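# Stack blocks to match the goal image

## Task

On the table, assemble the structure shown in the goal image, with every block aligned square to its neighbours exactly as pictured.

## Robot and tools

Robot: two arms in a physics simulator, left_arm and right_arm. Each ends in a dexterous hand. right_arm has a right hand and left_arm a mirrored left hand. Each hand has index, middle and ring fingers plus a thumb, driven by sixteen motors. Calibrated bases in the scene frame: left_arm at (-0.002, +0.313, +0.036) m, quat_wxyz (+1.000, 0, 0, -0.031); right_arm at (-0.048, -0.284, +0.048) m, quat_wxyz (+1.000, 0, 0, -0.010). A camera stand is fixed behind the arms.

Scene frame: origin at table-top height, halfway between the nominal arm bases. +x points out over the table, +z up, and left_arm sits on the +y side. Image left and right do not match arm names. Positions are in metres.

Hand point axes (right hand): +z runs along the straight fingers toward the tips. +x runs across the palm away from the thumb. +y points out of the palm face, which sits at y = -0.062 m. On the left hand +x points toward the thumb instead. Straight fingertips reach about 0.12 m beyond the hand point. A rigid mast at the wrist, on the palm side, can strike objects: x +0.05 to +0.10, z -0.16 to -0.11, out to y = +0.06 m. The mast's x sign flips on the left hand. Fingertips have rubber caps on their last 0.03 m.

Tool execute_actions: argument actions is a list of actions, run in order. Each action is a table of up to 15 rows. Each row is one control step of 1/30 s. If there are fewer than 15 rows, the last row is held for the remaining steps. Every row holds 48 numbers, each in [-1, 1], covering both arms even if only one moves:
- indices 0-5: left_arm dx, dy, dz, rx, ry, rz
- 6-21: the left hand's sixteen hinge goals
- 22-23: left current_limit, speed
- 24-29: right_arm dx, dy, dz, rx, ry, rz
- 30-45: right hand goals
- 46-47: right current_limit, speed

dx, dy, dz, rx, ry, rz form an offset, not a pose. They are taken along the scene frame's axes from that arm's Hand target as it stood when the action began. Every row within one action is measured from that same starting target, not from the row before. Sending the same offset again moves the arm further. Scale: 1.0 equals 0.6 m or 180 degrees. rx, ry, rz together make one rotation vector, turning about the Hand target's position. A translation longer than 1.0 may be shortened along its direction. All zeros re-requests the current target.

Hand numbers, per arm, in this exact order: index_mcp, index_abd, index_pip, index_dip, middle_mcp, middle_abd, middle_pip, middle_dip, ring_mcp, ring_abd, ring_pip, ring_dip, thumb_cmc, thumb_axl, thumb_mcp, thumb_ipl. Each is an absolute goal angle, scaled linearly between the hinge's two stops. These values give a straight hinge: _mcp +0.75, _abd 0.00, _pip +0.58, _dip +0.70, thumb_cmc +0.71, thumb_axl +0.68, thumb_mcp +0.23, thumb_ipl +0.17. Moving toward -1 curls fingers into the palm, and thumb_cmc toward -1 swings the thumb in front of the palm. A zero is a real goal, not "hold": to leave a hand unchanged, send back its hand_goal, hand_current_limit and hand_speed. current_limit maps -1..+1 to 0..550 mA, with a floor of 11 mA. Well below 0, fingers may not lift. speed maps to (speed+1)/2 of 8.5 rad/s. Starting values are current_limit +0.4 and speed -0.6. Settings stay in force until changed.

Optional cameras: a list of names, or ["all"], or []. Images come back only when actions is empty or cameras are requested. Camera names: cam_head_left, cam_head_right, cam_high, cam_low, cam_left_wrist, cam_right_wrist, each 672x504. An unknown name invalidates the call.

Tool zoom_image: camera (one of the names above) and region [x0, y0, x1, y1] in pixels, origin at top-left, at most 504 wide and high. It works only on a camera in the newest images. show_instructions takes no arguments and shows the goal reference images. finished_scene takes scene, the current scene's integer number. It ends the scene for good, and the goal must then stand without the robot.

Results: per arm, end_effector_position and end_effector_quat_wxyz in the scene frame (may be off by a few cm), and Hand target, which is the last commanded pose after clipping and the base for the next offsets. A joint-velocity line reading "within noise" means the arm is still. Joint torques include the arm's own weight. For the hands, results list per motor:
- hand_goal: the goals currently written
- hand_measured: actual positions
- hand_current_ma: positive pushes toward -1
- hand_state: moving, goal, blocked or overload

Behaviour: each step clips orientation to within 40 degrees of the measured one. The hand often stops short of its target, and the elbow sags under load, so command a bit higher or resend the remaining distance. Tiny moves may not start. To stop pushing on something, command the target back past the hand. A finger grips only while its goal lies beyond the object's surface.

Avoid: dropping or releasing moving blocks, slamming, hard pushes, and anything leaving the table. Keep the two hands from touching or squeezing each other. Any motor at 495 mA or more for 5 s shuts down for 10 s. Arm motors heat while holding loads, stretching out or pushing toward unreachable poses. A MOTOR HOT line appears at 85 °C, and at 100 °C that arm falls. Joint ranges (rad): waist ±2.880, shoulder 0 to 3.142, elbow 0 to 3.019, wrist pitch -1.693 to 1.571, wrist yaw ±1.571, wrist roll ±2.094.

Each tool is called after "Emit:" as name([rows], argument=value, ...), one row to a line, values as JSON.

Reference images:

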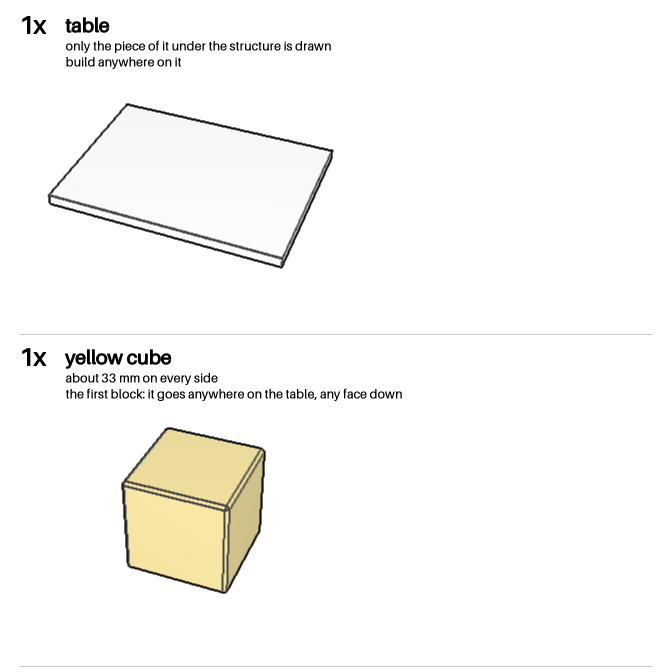

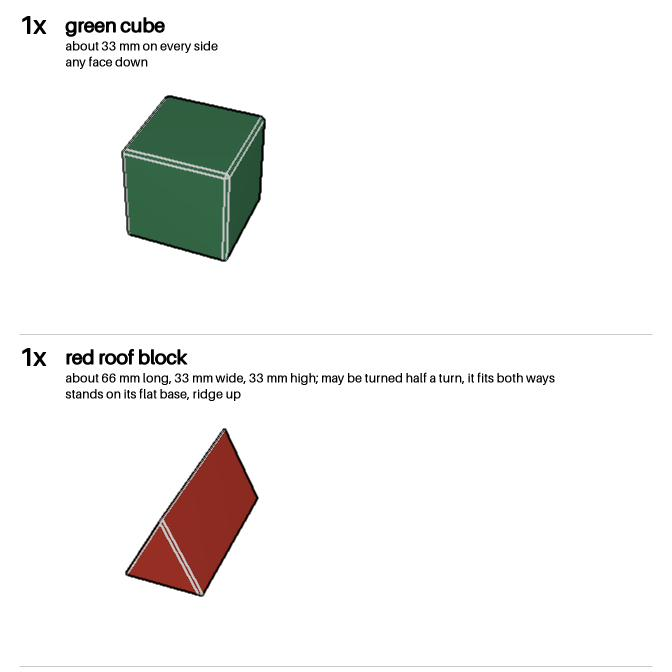

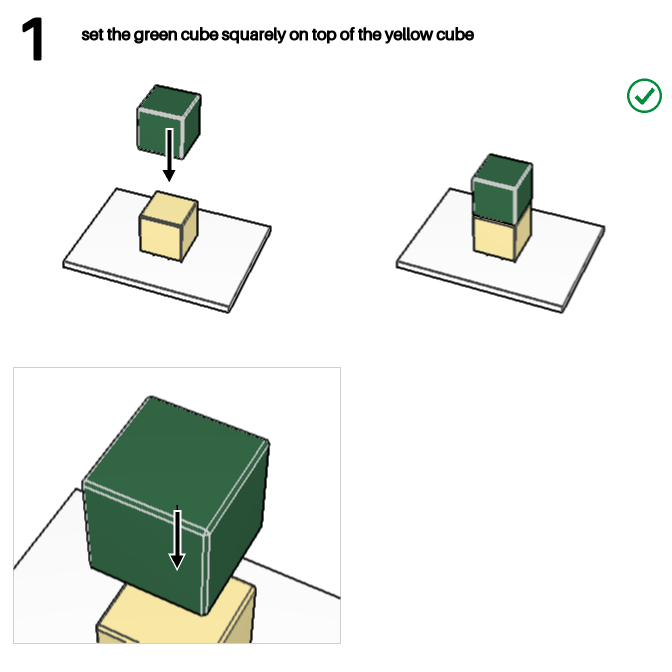

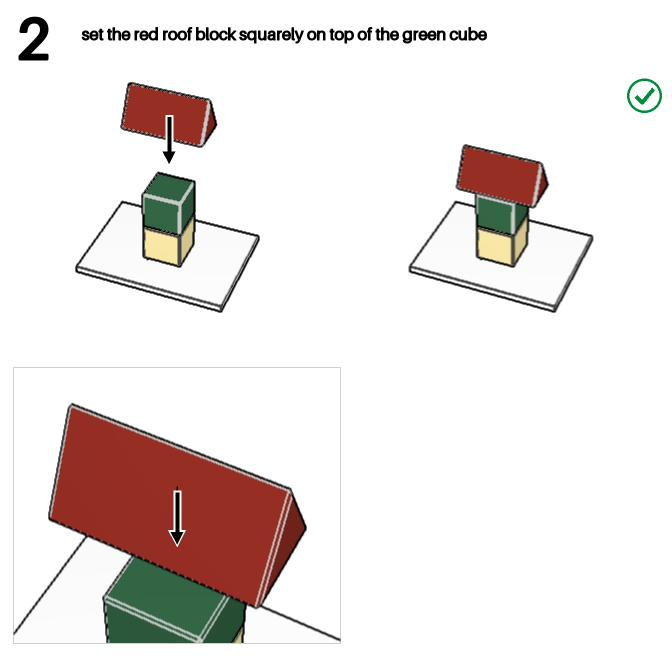

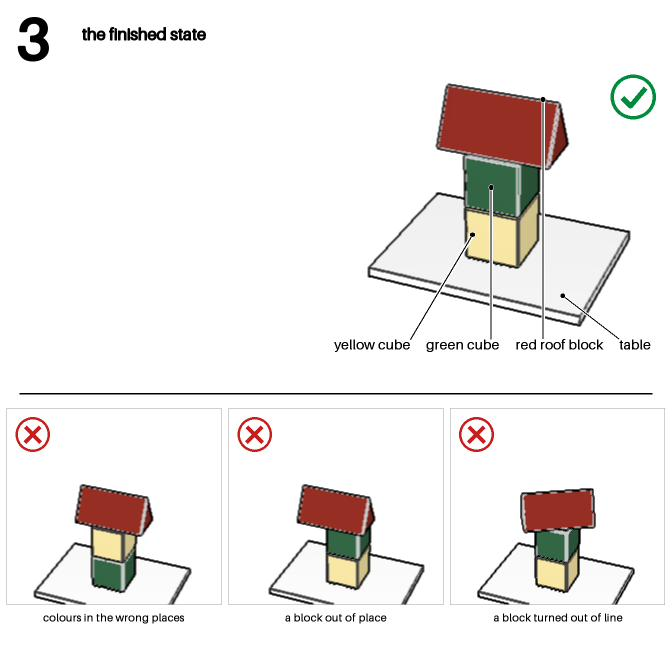

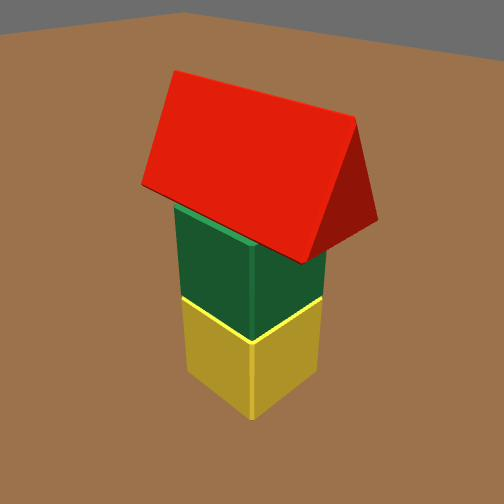

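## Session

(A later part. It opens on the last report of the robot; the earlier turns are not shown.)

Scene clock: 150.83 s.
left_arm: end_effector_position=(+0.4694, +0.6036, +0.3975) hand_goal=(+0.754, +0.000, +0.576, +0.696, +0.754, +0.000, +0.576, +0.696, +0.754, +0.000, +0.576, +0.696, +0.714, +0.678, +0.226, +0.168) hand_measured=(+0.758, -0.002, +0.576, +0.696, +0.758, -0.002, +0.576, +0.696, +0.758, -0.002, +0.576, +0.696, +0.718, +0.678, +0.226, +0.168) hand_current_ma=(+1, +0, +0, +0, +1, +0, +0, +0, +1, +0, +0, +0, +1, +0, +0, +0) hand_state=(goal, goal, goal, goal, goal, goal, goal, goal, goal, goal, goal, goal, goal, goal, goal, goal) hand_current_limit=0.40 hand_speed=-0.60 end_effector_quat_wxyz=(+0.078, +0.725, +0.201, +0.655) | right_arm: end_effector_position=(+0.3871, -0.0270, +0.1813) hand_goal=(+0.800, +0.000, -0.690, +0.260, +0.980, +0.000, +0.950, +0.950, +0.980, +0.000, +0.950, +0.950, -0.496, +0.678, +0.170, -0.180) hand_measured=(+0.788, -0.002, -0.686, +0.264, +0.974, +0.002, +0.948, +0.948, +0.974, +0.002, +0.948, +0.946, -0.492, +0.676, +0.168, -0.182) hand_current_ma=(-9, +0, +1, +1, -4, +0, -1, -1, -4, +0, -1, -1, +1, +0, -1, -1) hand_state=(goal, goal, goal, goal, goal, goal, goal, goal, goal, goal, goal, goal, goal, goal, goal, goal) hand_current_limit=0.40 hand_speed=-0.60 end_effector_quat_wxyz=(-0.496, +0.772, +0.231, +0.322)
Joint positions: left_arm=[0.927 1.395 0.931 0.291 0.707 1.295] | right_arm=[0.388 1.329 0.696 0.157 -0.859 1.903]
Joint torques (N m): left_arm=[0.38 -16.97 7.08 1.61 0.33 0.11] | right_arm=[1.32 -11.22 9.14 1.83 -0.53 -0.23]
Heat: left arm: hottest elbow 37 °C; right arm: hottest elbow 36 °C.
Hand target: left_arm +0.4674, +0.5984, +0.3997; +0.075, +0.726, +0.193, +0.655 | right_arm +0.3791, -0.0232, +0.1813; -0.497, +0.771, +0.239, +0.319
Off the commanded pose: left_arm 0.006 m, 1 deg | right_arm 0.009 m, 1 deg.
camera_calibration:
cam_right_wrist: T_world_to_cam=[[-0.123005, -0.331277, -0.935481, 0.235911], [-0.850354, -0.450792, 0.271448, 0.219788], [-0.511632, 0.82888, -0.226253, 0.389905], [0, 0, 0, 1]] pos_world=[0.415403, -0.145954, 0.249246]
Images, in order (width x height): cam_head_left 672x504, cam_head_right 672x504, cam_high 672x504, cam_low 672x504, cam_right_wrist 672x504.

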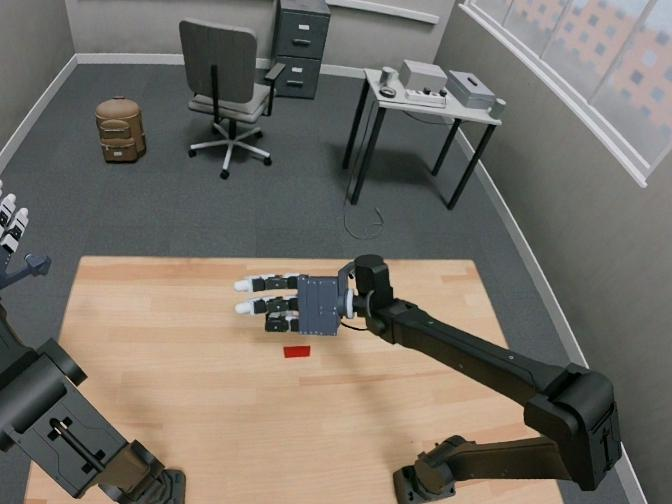

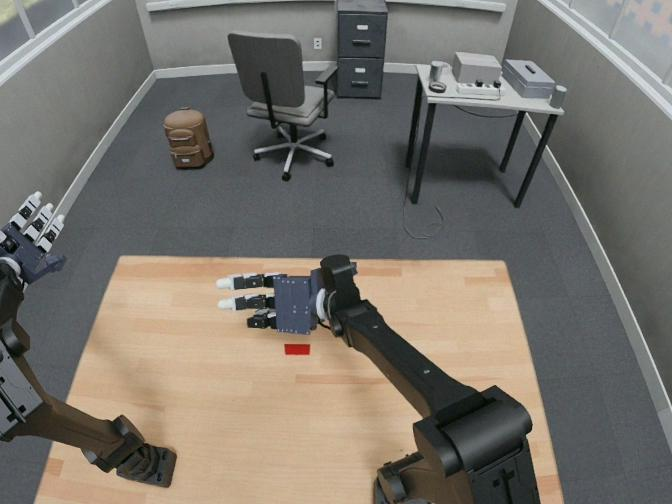

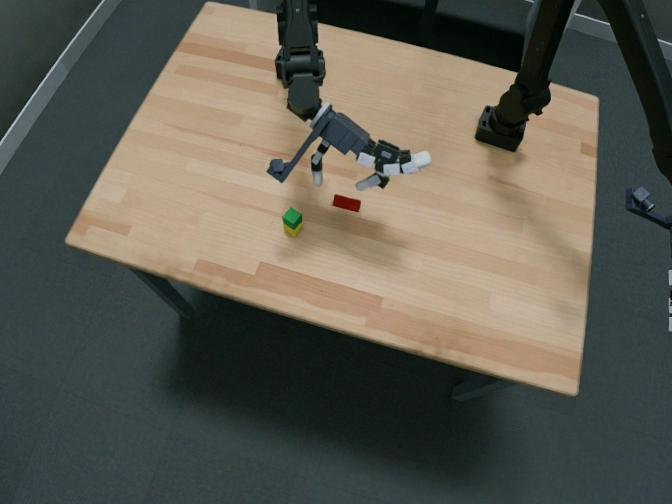

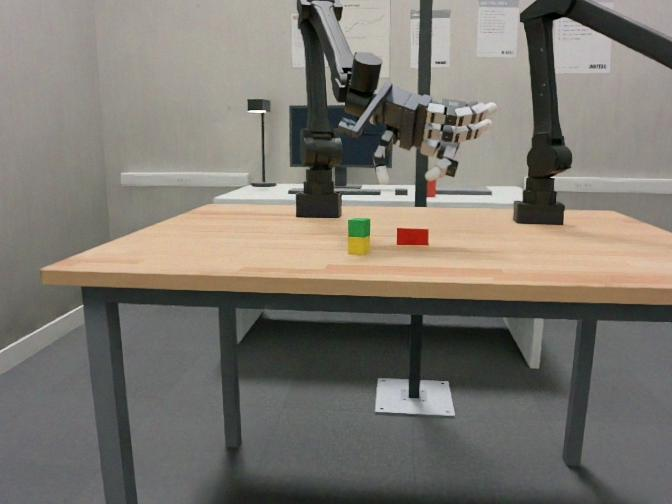

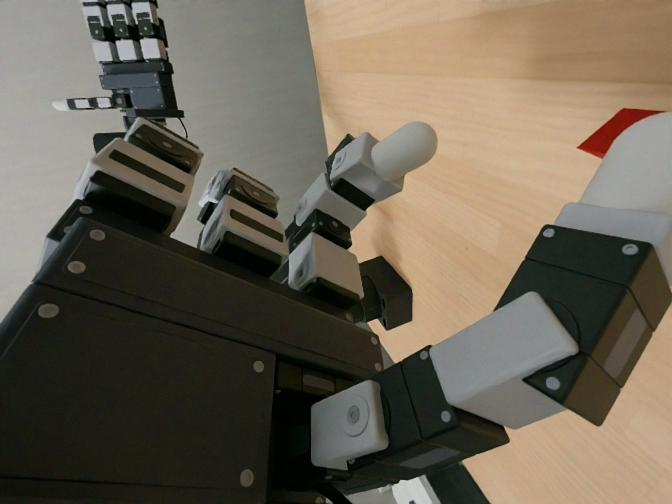

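Emit:
execute_actions([
  [[0,0,0,0,0,0,0.754,0,0.576,0.696,0.754,0,0.576,0.696,0.754,0,0.576,0.696,0.714,0.678,0.226,0.168,0.4,-0.6,-0.02,0.014,-0.05,0,0,0,0.884,0,-0.70,0.26,0.98,0,0.95,0.95,0.98,0,0.95,0.95,-0.497,0.677,0.118,0.04,0.4,-0.6]],
  [[0,0,0,0,0,0,0.754,0,0.576,0.696,0.754,0,0.576,0.696,0.754,0,0.576,0.696,0.714,0.678,0.226,0.168,0.4,-0.6,-0.018,0.013,-0.065,0,0,0,0.884,0,-0.70,0.26,0.98,0,0.95,0.95,0.98,0,0.95,0.95,-0.497,0.677,0.118,0.04,0.4,-0.6]],
], cameras=["cam_low","cam_high","cam_right_wrist"])

Emit:
zoom_image(camera="cam_high", region=[265, 150, 395, 250])

Emit:
zoom_image(camera="cam_low", region=[335, 150, 475, 260])

Scene clock: 156.20 s.
left_arm: end_effector_position=(+0.4694, +0.6036, +0.3975) hand_goal=(+0.754, +0.000, +0.576, +0.696, +0.754, +0.000, +0.576, +0.696, +0.754, +0.000, +0.576, +0.696, +0.714, +0.678, +0.226, +0.168) hand_measured=(+0.758, -0.002, +0.576, +0.696, +0.758, -0.002, +0.576, +0.696, +0.758, -0.002, +0.576, +0.696, +0.718, +0.678, +0.226, +0.168) hand_current_ma=(+1, +0, +0, +0, +1, +0, +0, +0, +1, +0, +0, +0, +1, +0, +0, +0) hand_state=(goal, goal, goal, goal, goal, goal, goal, goal, goal, goal, goal, goal, goal, goal, goal, goal) hand_current_limit=0.40 hand_speed=-0.60 end_effector_quat_wxyz=(+0.078, +0.725, +0.201, +0.655) | right_arm: end_effector_position=(+0.3598, -0.0129, +0.1197) hand_goal=(+0.884, +0.000, -0.700, +0.260, +0.980, +0.000, +0.950, +0.950, +0.980, +0.000, +0.950, +0.950, -0.496, +0.678, +0.118, +0.040) hand_measured=(+0.872, -0.002, -0.696, +0.264, +0.974, +0.002, +0.948, +0.948, +0.974, +0.002, +0.948, +0.946, -0.492, +0.676, +0.120, +0.038) hand_current_ma=(-11, +0, +1, +1, -4, +0, -1, -1, -4, +0, -1, -1, +2, +0, +0, -1) hand_state=(goal, goal, goal, goal, goal, goal, goal, goal, goal, goal, goal, goal, goal, goal, goal, goal) hand_current_limit=0.40 hand_speed=-0.60 end_effector_quat_wxyz=(-0.495, +0.770, +0.239, +0.326)
Joint positions: left_arm=[0.927 1.395 0.931 0.291 0.707 1.295] | right_arm=[0.454 1.431 0.565 0.422 -0.804 1.928]
Joint torques (N m): left_arm=[0.56 -16.97 7.06 1.61 0.33 0.11] | right_arm=[1.49 -7.71 8.35 2.8 -0.33 -0.1]
Heat: left arm: hottest elbow 37 °C; right arm: hottest elbow 36 °C.
Hand target: left_arm +0.4674, +0.5984, +0.3997; +0.075, +0.726, +0.193, +0.655 | right_arm +0.3563, -0.0070, +0.1123; -0.497, +0.771, +0.239, +0.319
Off the commanded pose: left_arm 0.006 m, 1 deg | right_arm 0.010 m, 1 deg.
camera_calibration:
cam_right_wrist: T_world_to_cam=[[-0.105802, -0.335732, -0.935997, 0.173423], [-0.850525, -0.457114, 0.260102, 0.22108], [-0.515182, 0.823608, -0.237185, 0.352735], [0, 0, 0, 1]] pos_world=[0.388105, -0.131234, 0.188483]
Images, in order (width x height): cam_high 672x504, cam_low 672x504, cam_right_wrist 672x504.

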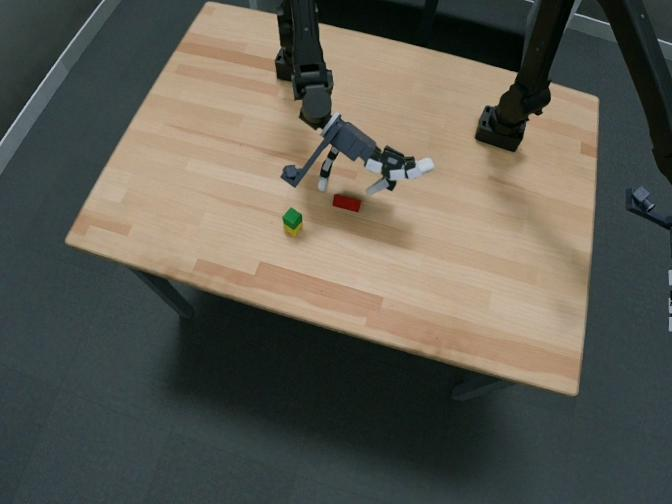

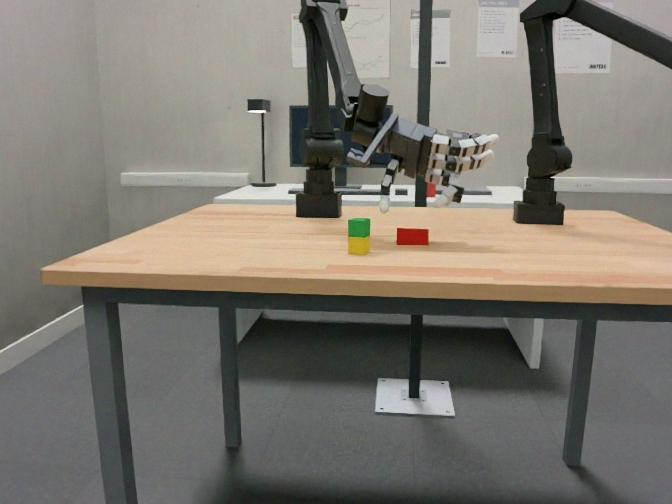

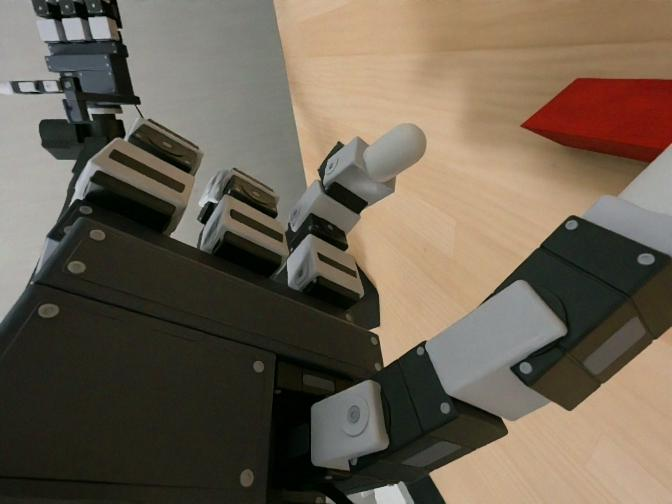

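Scaled by 3.877 from the camera's 672x504 image, which has a finer 960x720 frame.

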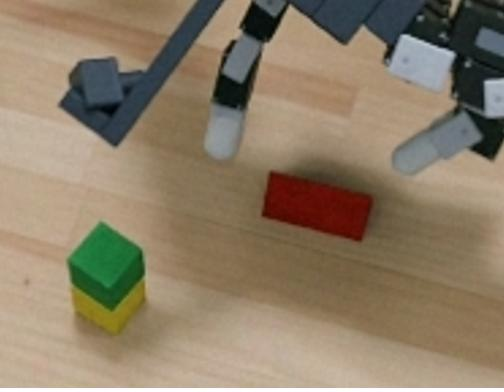

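Scaled by 3.600 from the camera's 672x504 image, which has a finer 960x720 frame.

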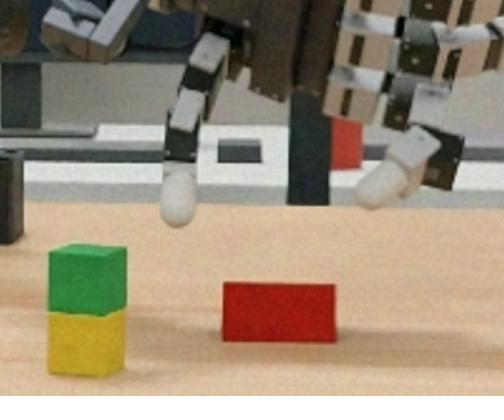

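Emit:
execute_actions([
  [[0,0,0,0,0,0,0.754,0,0.576,0.696,0.754,0,0.576,0.696,0.754,0,0.576,0.696,0.714,0.678,0.226,0.168,0.4,-0.6,0,0,-0.035,-0.0094,0.0051,0,0.884,0,-0.70,0.26,0.98,0,0.95,0.95,0.98,0,0.95,0.95,-0.497,0.677,0.118,0.04,0.4,-0.6]],
  [[0,0,0,0,0,0,0.754,0,0.576,0.696,0.754,0,0.576,0.696,0.754,0,0.576,0.696,0.714,0.678,0.226,0.168,0.4,-0.6,0,0,-0.045,-0.0094,0.0051,0,0.884,0,-0.70,0.26,0.98,0,0.95,0.95,0.98,0,0.95,0.95,-0.497,0.677,0.118,0.04,0.4,-0.6]],
], cameras=["cam_low","cam_high","cam_right_wrist"])

Emit:
zoom_image(camera="cam_high", region=[265, 150, 395, 250])

Emit:
zoom_image(camera="cam_low", region=[335, 150, 475, 260])

Scene clock: 162.03 s.
left_arm: end_effector_position=(+0.4694, +0.6036, +0.3975) hand_goal=(+0.754, +0.000, +0.576, +0.696, +0.754, +0.000, +0.576, +0.696, +0.754, +0.000, +0.576, +0.696, +0.714, +0.678, +0.226, +0.168) hand_measured=(+0.758, -0.002, +0.576, +0.696, +0.758, -0.002, +0.576, +0.696, +0.758, -0.002, +0.576, +0.696, +0.718, +0.678, +0.226, +0.168) hand_current_ma=(+1, +0, +0, +0, +1, +0, +0, +0, +1, +0, +0, +0, +1, +0, +0, +0) hand_state=(goal, goal, goal, goal, goal, goal, goal, goal, goal, goal, goal, goal, goal, goal, goal, goal) hand_current_limit=0.40 hand_speed=-0.60 end_effector_quat_wxyz=(+0.078, +0.725, +0.201, +0.655) | right_arm: end_effector_position=(+0.3587, -0.0139, +0.0702) hand_goal=(+0.884, +0.000, -0.700, +0.260, +0.980, +0.000, +0.950, +0.950, +0.980, +0.000, +0.950, +0.950, -0.496, +0.678, +0.118, +0.040) hand_measured=(+0.872, -0.002, -0.696, +0.264, +0.974, +0.002, +0.948, +0.948, +0.974, +0.002, +0.948, +0.946, -0.492, +0.676, +0.120, +0.038) hand_current_ma=(-11, +0, +1, +1, -4, +0, -1, -1, -4, +0, -1, -1, +2, +0, +0, -1) hand_state=(goal, goal, goal, goal, goal, goal, goal, goal, goal, goal, goal, goal, goal, goal, goal, goal) hand_current_limit=0.40 hand_speed=-0.60 end_effector_quat_wxyz=(-0.478, +0.792, +0.231, +0.302)
Joint positions: left_arm=[0.927 1.395 0.931 0.291 0.707 1.295] | right_arm=[0.466 1.555 0.565 0.462 -0.773 1.907]
Joint torques (N m): left_arm=[0.5 -16.91 7.08 1.58 0.33 0.11] | right_arm=[1.79 -8.76 7.65 2.99 -0.38 -0.22]
Heat: left arm: hottest elbow 37 °C; right arm: hottest elbow 36 °C.
Hand target: left_arm +0.4674, +0.5984, +0.3997; +0.075, +0.726, +0.193, +0.655 | right_arm +0.3564, -0.0070, +0.0643; -0.478, +0.790, +0.240, +0.299
Off the commanded pose: left_arm 0.006 m, 1 deg | right_arm 0.009 m, 1 deg.
camera_calibration:
cam_right_wrist: T_world_to_cam=[[-0.155709, -0.384739, -0.909797, 0.142072], [-0.83946, -0.433903, 0.327162, 0.224128], [-0.520635, 0.814681, -0.25541, 0.344323], [0, 0, 0, 1]] pos_world=[0.389535, -0.128603, 0.143874]
Images, in order (width x height): cam_high 672x504, cam_low 672x504, cam_right_wrist 672x504.

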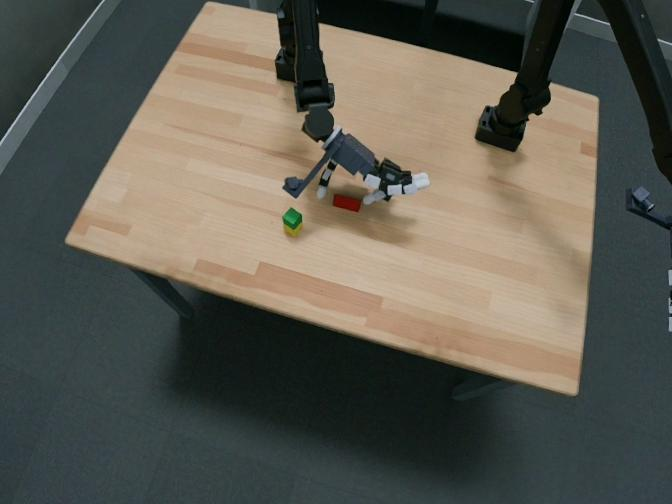

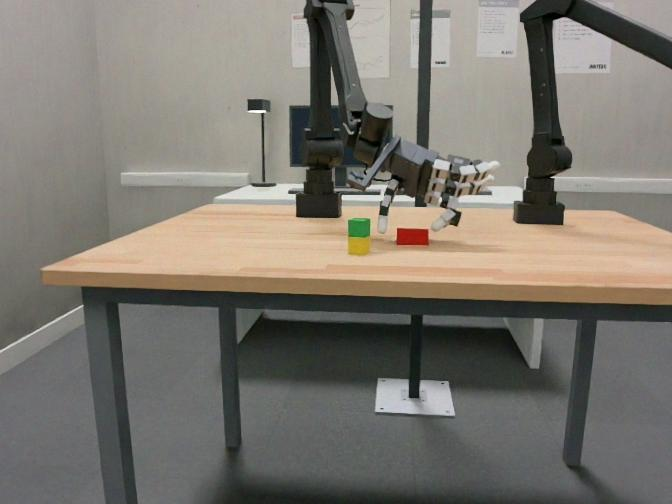

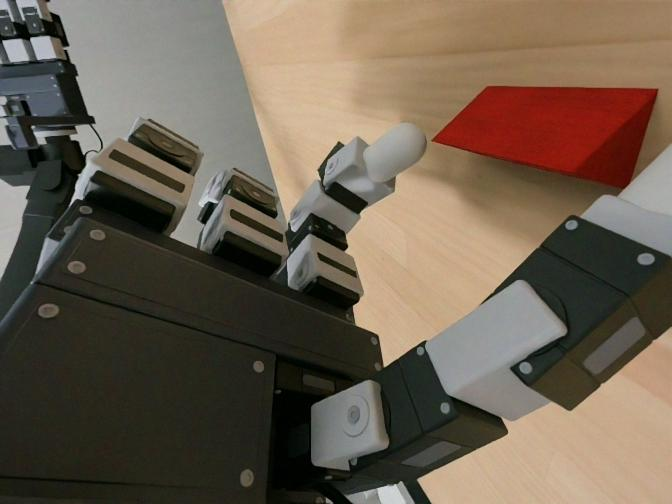

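Scaled by 3.877 from the camera's 672x504 image, which has a finer 960x720 frame.

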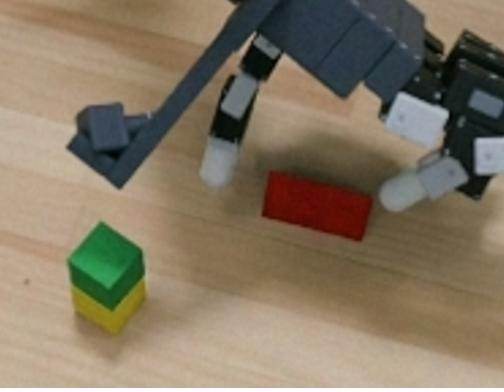

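Scaled by 3.600 from the camera's 672x504 image, which has a finer 960x720 frame.

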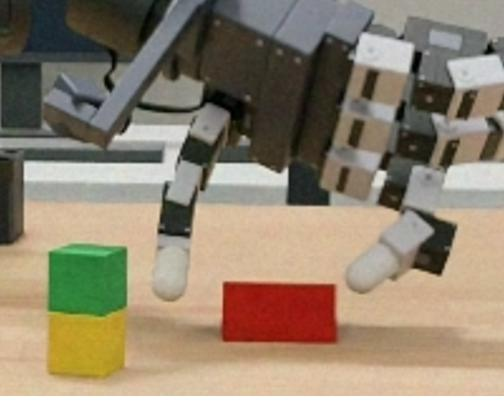

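Emit:
execute_actions([
  [[0,0,0,0,0,0,0.754,0,0.576,0.696,0.754,0,0.576,0.696,0.754,0,0.576,0.696,0.714,0.678,0.226,0.168,0.4,-0.6,0.002,0.0095,-0.015,0,0,0,0.884,0,-0.70,0.26,0.98,0,0.95,0.95,0.98,0,0.95,0.95,-0.497,0.677,0.118,0.04,0.4,-0.6]],
  [[0,0,0,0,0,0,0.754,0,0.576,0.696,0.754,0,0.576,0.696,0.754,0,0.576,0.696,0.714,0.678,0.226,0.168,0.4,-0.6,0,0,-0.015,0,0,0,0.884,0,-0.70,0.26,0.98,0,0.95,0.95,0.98,0,0.95,0.95,-0.497,0.677,0.118,0.04,0.4,-0.6]],
], cameras=["cam_low","cam_high"])

Emit:
zoom_image(camera="cam_high", region=[310, 165, 390, 225])

Emit:
zoom_image(camera="cam_low", region=[365, 190, 465, 260])

Scene clock: 164.67 s.
left_arm: end_effector_position=(+0.4694, +0.6036, +0.3975) hand_goal=(+0.754, +0.000, +0.576, +0.696, +0.754, +0.000, +0.576, +0.696, +0.754, +0.000, +0.576, +0.696, +0.714, +0.678, +0.226, +0.168) hand_measured=(+0.758, -0.002, +0.576, +0.696, +0.758, -0.002, +0.576, +0.696, +0.758, -0.002, +0.576, +0.696, +0.718, +0.678, +0.226, +0.168) hand_current_ma=(+1, +0, +0, +0, +1, +0, +0, +0, +1, +0, +0, +0, +1, +0, +0, +0) hand_state=(goal, goal, goal, goal, goal, goal, goal, goal, goal, goal, goal, goal, goal, goal, goal, goal) hand_current_limit=0.40 hand_speed=-0.60 end_effector_quat_wxyz=(+0.078, +0.725, +0.201, +0.655) | right_arm: end_effector_position=(+0.3606, -0.0077, +0.0538) hand_goal=(+0.884, +0.000, -0.700, +0.260, +0.980, +0.000, +0.950, +0.950, +0.980, +0.000, +0.950, +0.950, -0.496, +0.678, +0.118, +0.040) hand_measured=(+0.872, -0.002, -0.696, +0.264, +0.974, +0.002, +0.948, +0.948, +0.974, +0.002, +0.948, +0.946, -0.492, +0.676, +0.120, +0.038) hand_current_ma=(-11, +0, +1, +1, -4, +0, -1, -1, -4, +0, -1, -1, +2, +0, +0, -1) hand_state=(goal, goal, goal, goal, goal, goal, goal, goal, goal, goal, goal, goal, goal, goal, goal, goal) hand_current_limit=0.40 hand_speed=-0.60 end_effector_quat_wxyz=(-0.477, +0.790, +0.236, +0.305)
Joint positions: left_arm=[0.927 1.395 0.931 0.291 0.707 1.295] | right_arm=[0.479 1.619 0.565 0.535 -0.762 1.907]
Joint torques (N m): left_arm=[0.44 -16.97 7.08 1.59 0.33 0.11] | right_arm=[1.14 -9.11 7.15 2.93 -0.38 -0.15]
Heat: left arm: hottest elbow 37 °C; right arm: hottest elbow 35 °C.
Hand target: left_arm +0.4674, +0.5984, +0.3997; +0.075, +0.726, +0.193, +0.655 | right_arm +0.3576, -0.0013, +0.0464; -0.478, +0.790, +0.240, +0.299
Off the commanded pose: left_arm 0.006 m, 1 deg | right_arm 0.010 m, 1 deg.
Images, in order (width x height): cam_high 672x504, cam_low 672x504.

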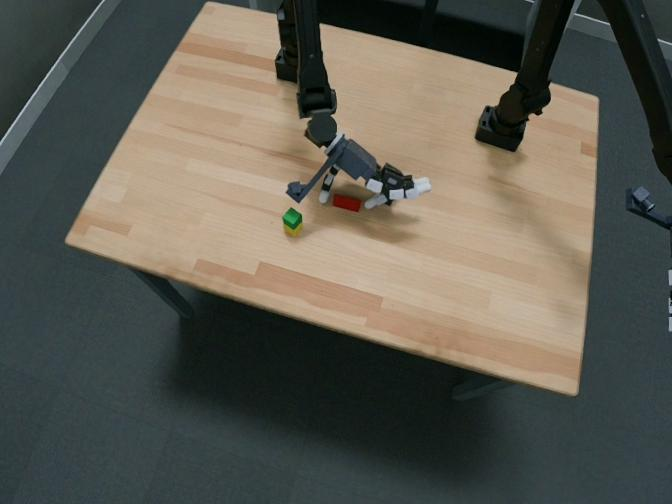

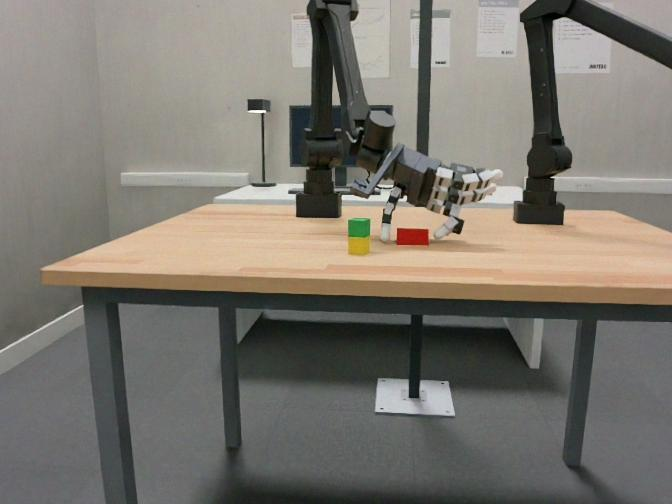

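Scaled by 6.300 from the camera's 672x504 image, which has a finer 960x720 frame.

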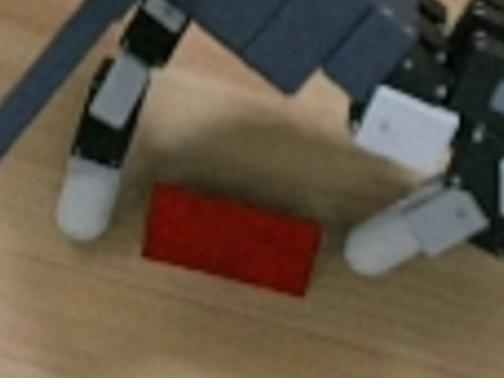

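Scaled by 5.040 from the camera's 672x504 image, which has a finer 960x720 frame.

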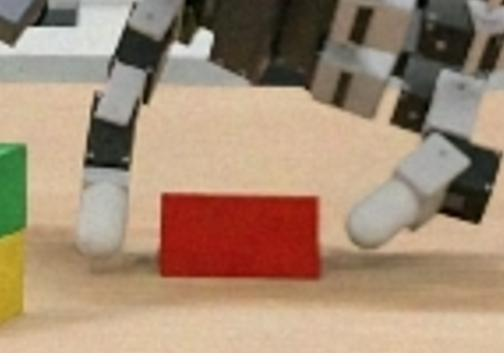

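Emit:
execute_actions([
  [[0,0,0,0,0,0,0.754,0,0.576,0.696,0.754,0,0.576,0.696,0.754,0,0.576,0.696,0.714,0.678,0.226,0.168,0.4,-0.6,-0.006,0,-0.006,0,0,0,0.84,0,-0.69,0.26,0.98,0,0.95,0.95,0.98,0,0.95,0.95,-0.497,0.677,0.118,0.0,0.4,-0.6]],
  [[0,0,0,0,0,0,0.754,0,0.576,0.696,0.754,0,0.576,0.696,0.754,0,0.576,0.696,0.714,0.678,0.226,0.168,0.4,-0.6,0,0,0,0,0,0,0.80,0,-0.685,0.26,0.98,0,0.95,0.95,0.98,0,0.95,0.95,-0.497,0.677,0.122,-0.05,0.4,-0.6]],
], cameras=["cam_low","cam_high"])

Emit:
zoom_image(camera="cam_high", region=[310, 165, 390, 225])

Emit:
zoom_image(camera="cam_low", region=[365, 190, 465, 260])

Scene clock: 168.17 s.
left_arm: end_effector_position=(+0.4694, +0.6036, +0.3975) hand_goal=(+0.754, +0.000, +0.576, +0.696, +0.754, +0.000, +0.576, +0.696, +0.754, +0.000, +0.576, +0.696, +0.714, +0.678, +0.226, +0.168) hand_measured=(+0.758, -0.002, +0.576, +0.696, +0.758, -0.002, +0.576, +0.696, +0.758, -0.002, +0.576, +0.696, +0.718, +0.678, +0.226, +0.168) hand_current_ma=(+1, +0, +0, +0, +1, +0, +0, +0, +1, +0, +0, +0, +1, +0, +0, +0) hand_state=(goal, goal, goal, goal, goal, goal, goal, goal, goal, goal, goal, goal, goal, goal, goal, goal) hand_current_limit=0.40 hand_speed=-0.60 end_effector_quat_wxyz=(+0.078, +0.725, +0.201, +0.655) | right_arm: end_effector_position=(+0.3626, -0.0058, +0.0555) hand_goal=(+0.800, +0.000, -0.684, +0.260, +0.980, +0.000, +0.950, +0.950, +0.980, +0.000, +0.950, +0.950, -0.496, +0.678, +0.122, -0.050) hand_measured=(+0.798, -0.002, -0.686, +0.264, +0.974, +0.002, +0.948, +0.948, +0.974, +0.002, +0.948, +0.946, -0.492, +0.676, +0.120, -0.048) hand_current_ma=(-1, +0, -1, +1, -4, +0, -1, -1, -4, +0, -1, -1, +2, +0, -1, +1) hand_state=(goal, goal, goal, goal, goal, goal, goal, goal, goal, goal, goal, goal, goal, goal, goal, goal) hand_current_limit=0.40 hand_speed=-0.60 end_effector_quat_wxyz=(-0.477, +0.787, +0.238, +0.311)
Joint positions: left_arm=[0.927 1.395 0.931 0.291 0.707 1.295] | right_arm=[0.482 1.623 0.565 0.553 -0.758 1.907]
Joint torques (N m): left_arm=[0.5 -16.97 7.05 1.59 0.33 0.11] | right_arm=[1.73 -9.23 6.06 2.93 -0.35 -0.13]
Heat: left arm: hottest elbow 37 °C; right arm: hottest elbow 35 °C.
Hand target: left_arm +0.4674, +0.5984, +0.3997; +0.075, +0.726, +0.193, +0.655 | right_arm +0.3540, -0.0013, +0.0428; -0.478, +0.790, +0.240, +0.299
Off the commanded pose: left_arm 0.006 m, 1 deg | right_arm 0.016 m, 1 deg.
Images, in order (width x height): cam_high 672x504, cam_low 672x504.

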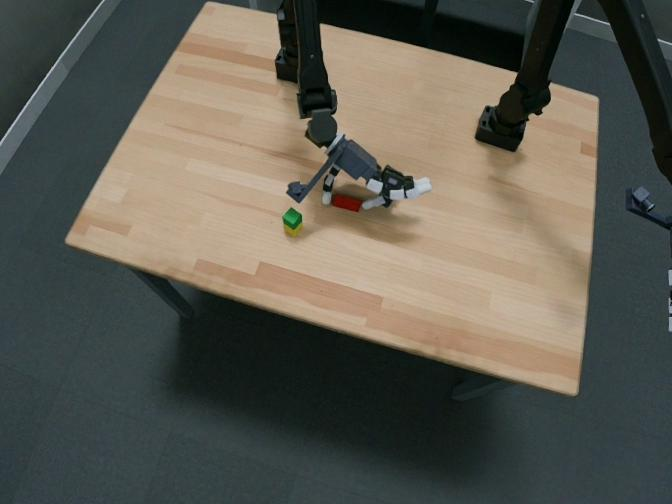

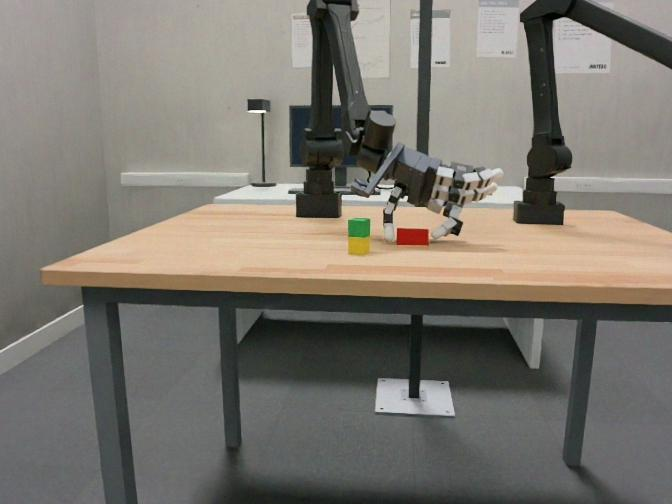

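Scaled by 6.300 from the camera's 672x504 image, which has a finer 960x720 frame.

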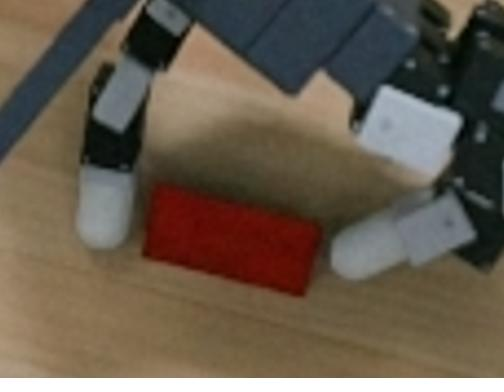

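Scaled by 5.040 from the camera's 672x504 image, which has a finer 960x720 frame.

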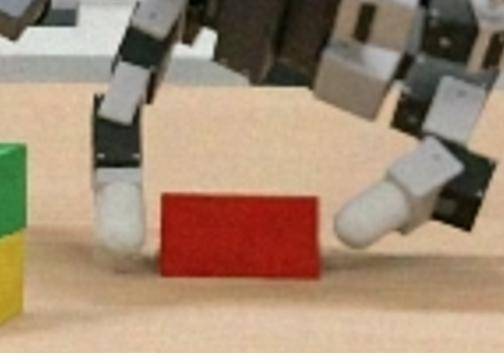

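Emit:
execute_actions([
  [[0,0,0,0,0,0,0.754,0,0.576,0.696,0.754,0,0.576,0.696,0.754,0,0.576,0.696,0.714,0.678,0.226,0.168,0.4,-0.6,-0.002,0,0.035,0,0,0,0.84,0,-0.69,0.26,0.98,0,0.95,0.95,0.98,0,0.95,0.95,-0.497,0.677,0.125,0.0,0.4,-0.6]],
  [[0,0,0,0,0,0,0.754,0,0.576,0.696,0.754,0,0.576,0.696,0.754,0,0.576,0.696,0.714,0.678,0.226,0.168,0.4,-0.6,0,0,-0.005,0,0,0,0.84,0,-0.69,0.26,0.98,0,0.95,0.95,0.98,0,0.95,0.95,-0.497,0.677,0.125,0.0,0.4,-0.6]],
], cameras=[])

Scene clock: 170.93 s.
left_arm: end_effector_position=(+0.4694, +0.6036, +0.3975) hand_goal=(+0.754, +0.000, +0.576, +0.696, +0.754, +0.000, +0.576, +0.696, +0.754, +0.000, +0.576, +0.696, +0.714, +0.678, +0.226, +0.168) hand_measured=(+0.758, -0.002, +0.576, +0.696, +0.758, -0.002, +0.576, +0.696, +0.758, -0.002, +0.576, +0.696, +0.718, +0.678, +0.226, +0.168) hand_current_ma=(+1, +0, +0, +0, +1, +0, +0, +0, +1, +0, +0, +0, +1, +0, +0, +0) hand_state=(goal, goal, goal, goal, goal, goal, goal, goal, goal, goal, goal, goal, goal, goal, goal, goal) hand_current_limit=0.40 hand_speed=-0.60 end_effector_quat_wxyz=(+0.078, +0.725, +0.201, +0.655) | right_arm: end_effector_position=(+0.3585, -0.0070, +0.0614) hand_goal=(+0.840, +0.000, -0.690, +0.260, +0.980, +0.000, +0.950, +0.950, +0.980, +0.000, +0.950, +0.950, -0.496, +0.678, +0.126, +0.000) hand_measured=(+0.828, -0.002, -0.686, +0.264, +0.974, +0.002, +0.948, +0.948, +0.974, +0.002, +0.948, +0.946, -0.492, +0.676, +0.122, -0.002) hand_current_ma=(-11, +0, +1, +1, -4, +0, -1, -1, -4, +0, -1, -1, +2, +0, -3, -1) hand_state=(goal, goal, goal, goal, goal, goal, goal, goal, goal, goal, goal, goal, goal, goal, goal, goal) hand_current_limit=0.40 hand_speed=-0.60 end_effector_quat_wxyz=(-0.476, +0.791, +0.236, +0.304)
Joint positions: left_arm=[0.927 1.395 0.931 0.291 0.707 1.295] | right_arm=[0.484 1.59 0.565 0.504 -0.757 1.907]
Joint torques (N m): left_arm=[0.44 -16.91 7.09 1.61 0.33 0.11] | right_arm=[1.44 -11.22 6.91 2.22 -0.32 -0.11]
Heat: left arm: hottest elbow 37 °C; right arm: hottest elbow 35 °C.
Hand target: left_arm +0.4674, +0.5984, +0.3997; +0.075, +0.726, +0.193, +0.655 | right_arm +0.3527, -0.0013, +0.0607; -0.478, +0.790, +0.240, +0.299
Off the commanded pose: left_arm 0.006 m, 1 deg | right_arm 0.008 m, 1 deg.
No camera images: "cameras" was empty.

Emit:
execute_actions([
  [[0,0,0,0,0,0,0.754,0,0.576,0.696,0.754,0,0.576,0.696,0.754,0,0.576,0.696,0.714,0.678,0.226,0.168,0.4,-0.6,-0.005,0,-0.010,0,0,0,0.84,0,-0.69,0.26,0.98,0,0.95,0.95,0.98,0,0.95,0.95,-0.497,0.677,0.125,0.0,0.4,-0.6]],
  [[0,0,0,0,0,0,0.754,0,0.576,0.696,0.754,0,0.576,0.696,0.754,0,0.576,0.696,0.714,0.678,0.226,0.168,0.4,-0.6,0,0,0,0,0,0,0.80,0,-0.685,0.26,0.98,0,0.95,0.95,0.98,0,0.95,0.95,-0.497,0.677,0.132,-0.05,0.4,-0.6]],
], cameras=["cam_low","cam_high"])

Emit:
zoom_image(camera="cam_high", region=[310, 165, 390, 225])

Emit:
zoom_image(camera="cam_low", region=[365, 190, 465, 260])

Scene clock: 172.90 s.
left_arm: end_effector_position=(+0.4694, +0.6036, +0.3975) hand_goal=(+0.754, +0.000, +0.576, +0.696, +0.754, +0.000, +0.576, +0.696, +0.754, +0.000, +0.576, +0.696, +0.714, +0.678, +0.226, +0.168) hand_measured=(+0.758, -0.002, +0.576, +0.696, +0.758, -0.002, +0.576, +0.696, +0.758, -0.002, +0.576, +0.696, +0.718, +0.678, +0.226, +0.168) hand_current_ma=(+1, +0, +0, +0, +1, +0, +0, +0, +1, +0, +0, +0, +1, +0, +0, +0) hand_state=(goal, goal, goal, goal, goal, goal, goal, goal, goal, goal, goal, goal, goal, goal, goal, goal) hand_current_limit=0.40 hand_speed=-0.60 end_effector_quat_wxyz=(+0.078, +0.725, +0.201, +0.655) | right_arm: end_effector_position=(+0.3572, -0.0062, +0.0613) hand_goal=(+0.800, +0.000, -0.684, +0.260, +0.980, +0.000, +0.950, +0.950, +0.980, +0.000, +0.950, +0.950, -0.496, +0.678, +0.132, -0.050) hand_measured=(+0.798, -0.002, -0.686, +0.264, +0.974, +0.002, +0.948, +0.948, +0.974, +0.002, +0.948, +0.946, -0.492, +0.676, +0.128, -0.048) hand_current_ma=(-1, +0, +0, +1, -4, +0, -1, -1, -4, +0, -1, -1, +2, +0, -3, +1) hand_state=(goal, goal, goal, goal, goal, goal, goal, goal, goal, goal, goal, goal, goal, goal, goal, goal) hand_current_limit=0.40 hand_speed=-0.60 end_effector_quat_wxyz=(-0.476, +0.790, +0.238, +0.306)
Joint positions: left_arm=[0.927 1.395 0.931 0.291 0.707 1.295] | right_arm=[0.488 1.59 0.56 0.515 -0.753 1.907]
Joint torques (N m): left_arm=[0.44 -16.97 7.08 1.58 0.33 0.11] | right_arm=[1.03 -10.29 6.31 2.85 -0.34 -0.08]
Heat: left arm: hottest elbow 37 °C; right arm: hottest elbow 35 °C.
Hand target: left_arm +0.4674, +0.5984, +0.3997; +0.075, +0.726, +0.193, +0.655 | right_arm +0.3498, -0.0013, +0.0547; -0.478, +0.790, +0.240, +0.299
Off the commanded pose: left_arm 0.006 m, 1 deg | right_arm 0.011 m, 1 deg.
Images, in order (width x height): cam_high 672x504, cam_low 672x504.

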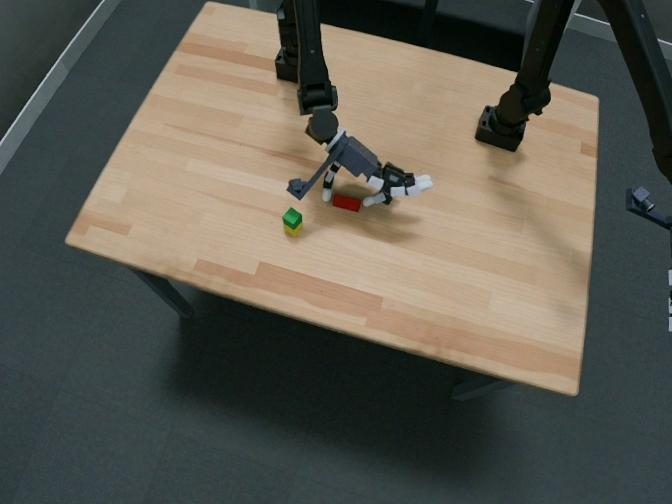

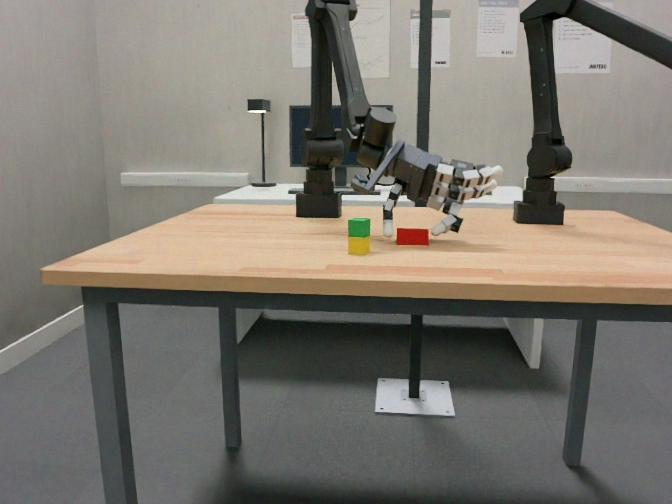

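Scaled by 6.300 from the camera's 672x504 image, which has a finer 960x720 frame.

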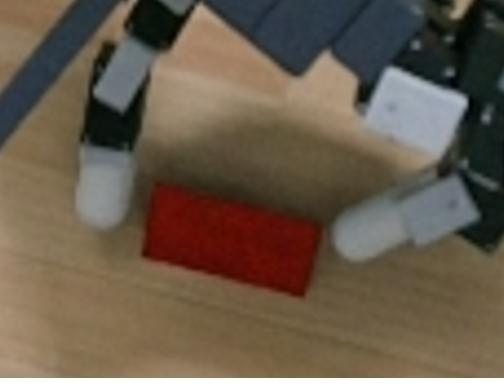

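Scaled by 5.040 from the camera's 672x504 image, which has a finer 960x720 frame.

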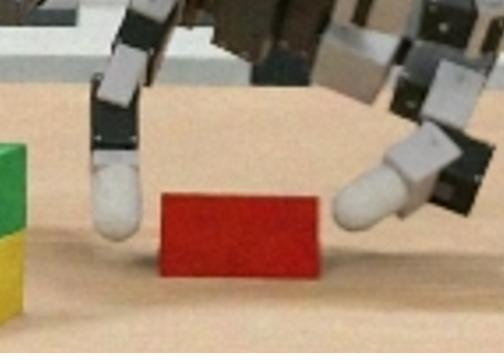

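Emit:
execute_actions([
  [[0,0,0,0,0,0,0.754,0,0.576,0.696,0.754,0,0.576,0.696,0.754,0,0.576,0.696,0.714,0.678,0.226,0.168,0.4,-0.6,0.001,0,-0.010,0,0,0,0.80,0,-0.685,0.26,0.98,0,0.95,0.95,0.98,0,0.95,0.95,-0.497,0.677,0.132,-0.05,0.4,-0.6]],
  [[0,0,0,0,0,0,0.754,0,0.576,0.696,0.754,0,0.576,0.696,0.754,0,0.576,0.696,0.714,0.678,0.226,0.168,0.4,-0.6,0,0,0,0,0,0,0.77,0,-0.68,0.26,0.98,0,0.95,0.95,0.98,0,0.95,0.95,-0.497,0.677,0.135,-0.09,0.4,-0.6]],
], cameras=["cam_low","cam_high"])

Emit:
zoom_image(camera="cam_high", region=[310, 165, 390, 225])

Emit:
zoom_image(camera="cam_low", region=[365, 190, 465, 260])

Scene clock: 175.27 s.
left_arm: end_effector_position=(+0.4694, +0.6036, +0.3975) hand_goal=(+0.754, +0.000, +0.576, +0.696, +0.754, +0.000, +0.576, +0.696, +0.754, +0.000, +0.576, +0.696, +0.714, +0.678, +0.226, +0.168) hand_measured=(+0.758, -0.002, +0.576, +0.696, +0.758, -0.002, +0.576, +0.696, +0.758, -0.002, +0.576, +0.696, +0.718, +0.678, +0.226, +0.168) hand_current_ma=(+1, +0, +0, +0, +1, +0, +0, +0, +1, +0, +0, +0, +1, +0, +0, +0) hand_state=(goal, goal, goal, goal, goal, goal, goal, goal, goal, goal, goal, goal, goal, goal, goal, goal) hand_current_limit=0.40 hand_speed=-0.60 end_effector_quat_wxyz=(+0.078, +0.725, +0.201, +0.655) | right_arm: end_effector_position=(+0.3596, -0.0050, +0.0620) hand_goal=(+0.770, +0.000, -0.680, +0.260, +0.980, +0.000, +0.950, +0.950, +0.980, +0.000, +0.950, +0.950, -0.496, +0.678, +0.136, -0.090) hand_measured=(+0.768, -0.002, -0.682, +0.264, +0.974, +0.002, +0.948, +0.948, +0.974, +0.002, +0.948, +0.946, -0.492, +0.676, +0.132, -0.088) hand_current_ma=(-1, +0, -1, +1, -4, +0, -1, -1, -4, +0, -1, -1, +2, +0, -3, +1) hand_state=(goal, goal, goal, goal, goal, goal, goal, goal, goal, goal, goal, goal, goal, goal, goal, goal) hand_current_limit=0.40 hand_speed=-0.60 end_effector_quat_wxyz=(-0.477, +0.786, +0.240, +0.312)
Joint positions: left_arm=[0.927 1.395 0.931 0.291 0.707 1.295] | right_arm=[0.488 1.598 0.56 0.536 -0.753 1.907]
Joint torques (N m): left_arm=[0.44 -16.97 7.08 1.59 0.32 0.11] | right_arm=[1.32 -9.05 6.2 2.92 -0.37 -0.11]
Heat: left arm: hottest elbow 37 °C; right arm: hottest elbow 35 °C.
Hand target: left_arm +0.4674, +0.5984, +0.3997; +0.075, +0.726, +0.193, +0.655 | right_arm +0.3504, -0.0013, +0.0488; -0.478, +0.790, +0.240, +0.299
Off the commanded pose: left_arm 0.006 m, 1 deg | right_arm 0.017 m, 2 deg.
Images, in order (width x height): cam_high 672x504, cam_low 672x504.

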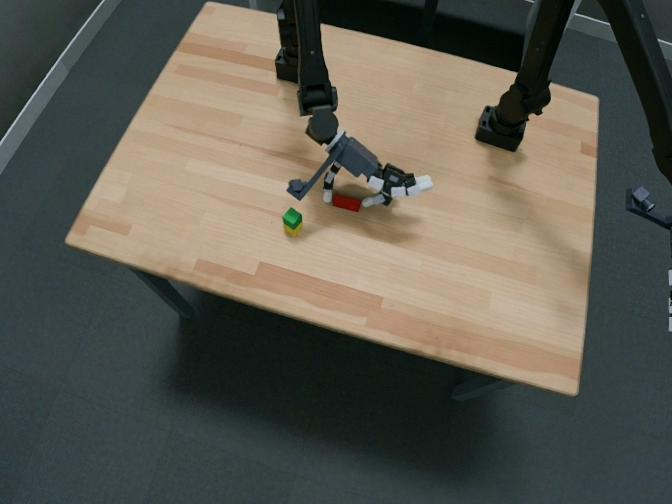

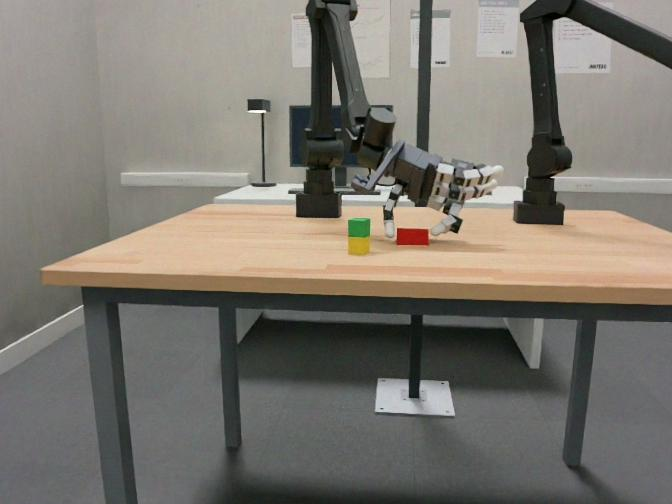

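Scaled by 6.300 from the camera's 672x504 image, which has a finer 960x720 frame.

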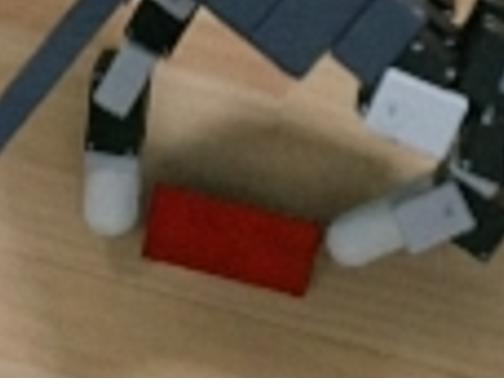

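Scaled by 5.040 from the camera's 672x504 image, which has a finer 960x720 frame.

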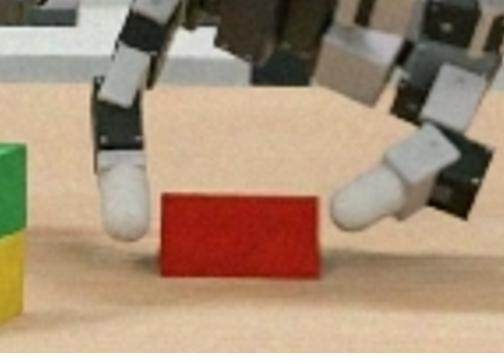

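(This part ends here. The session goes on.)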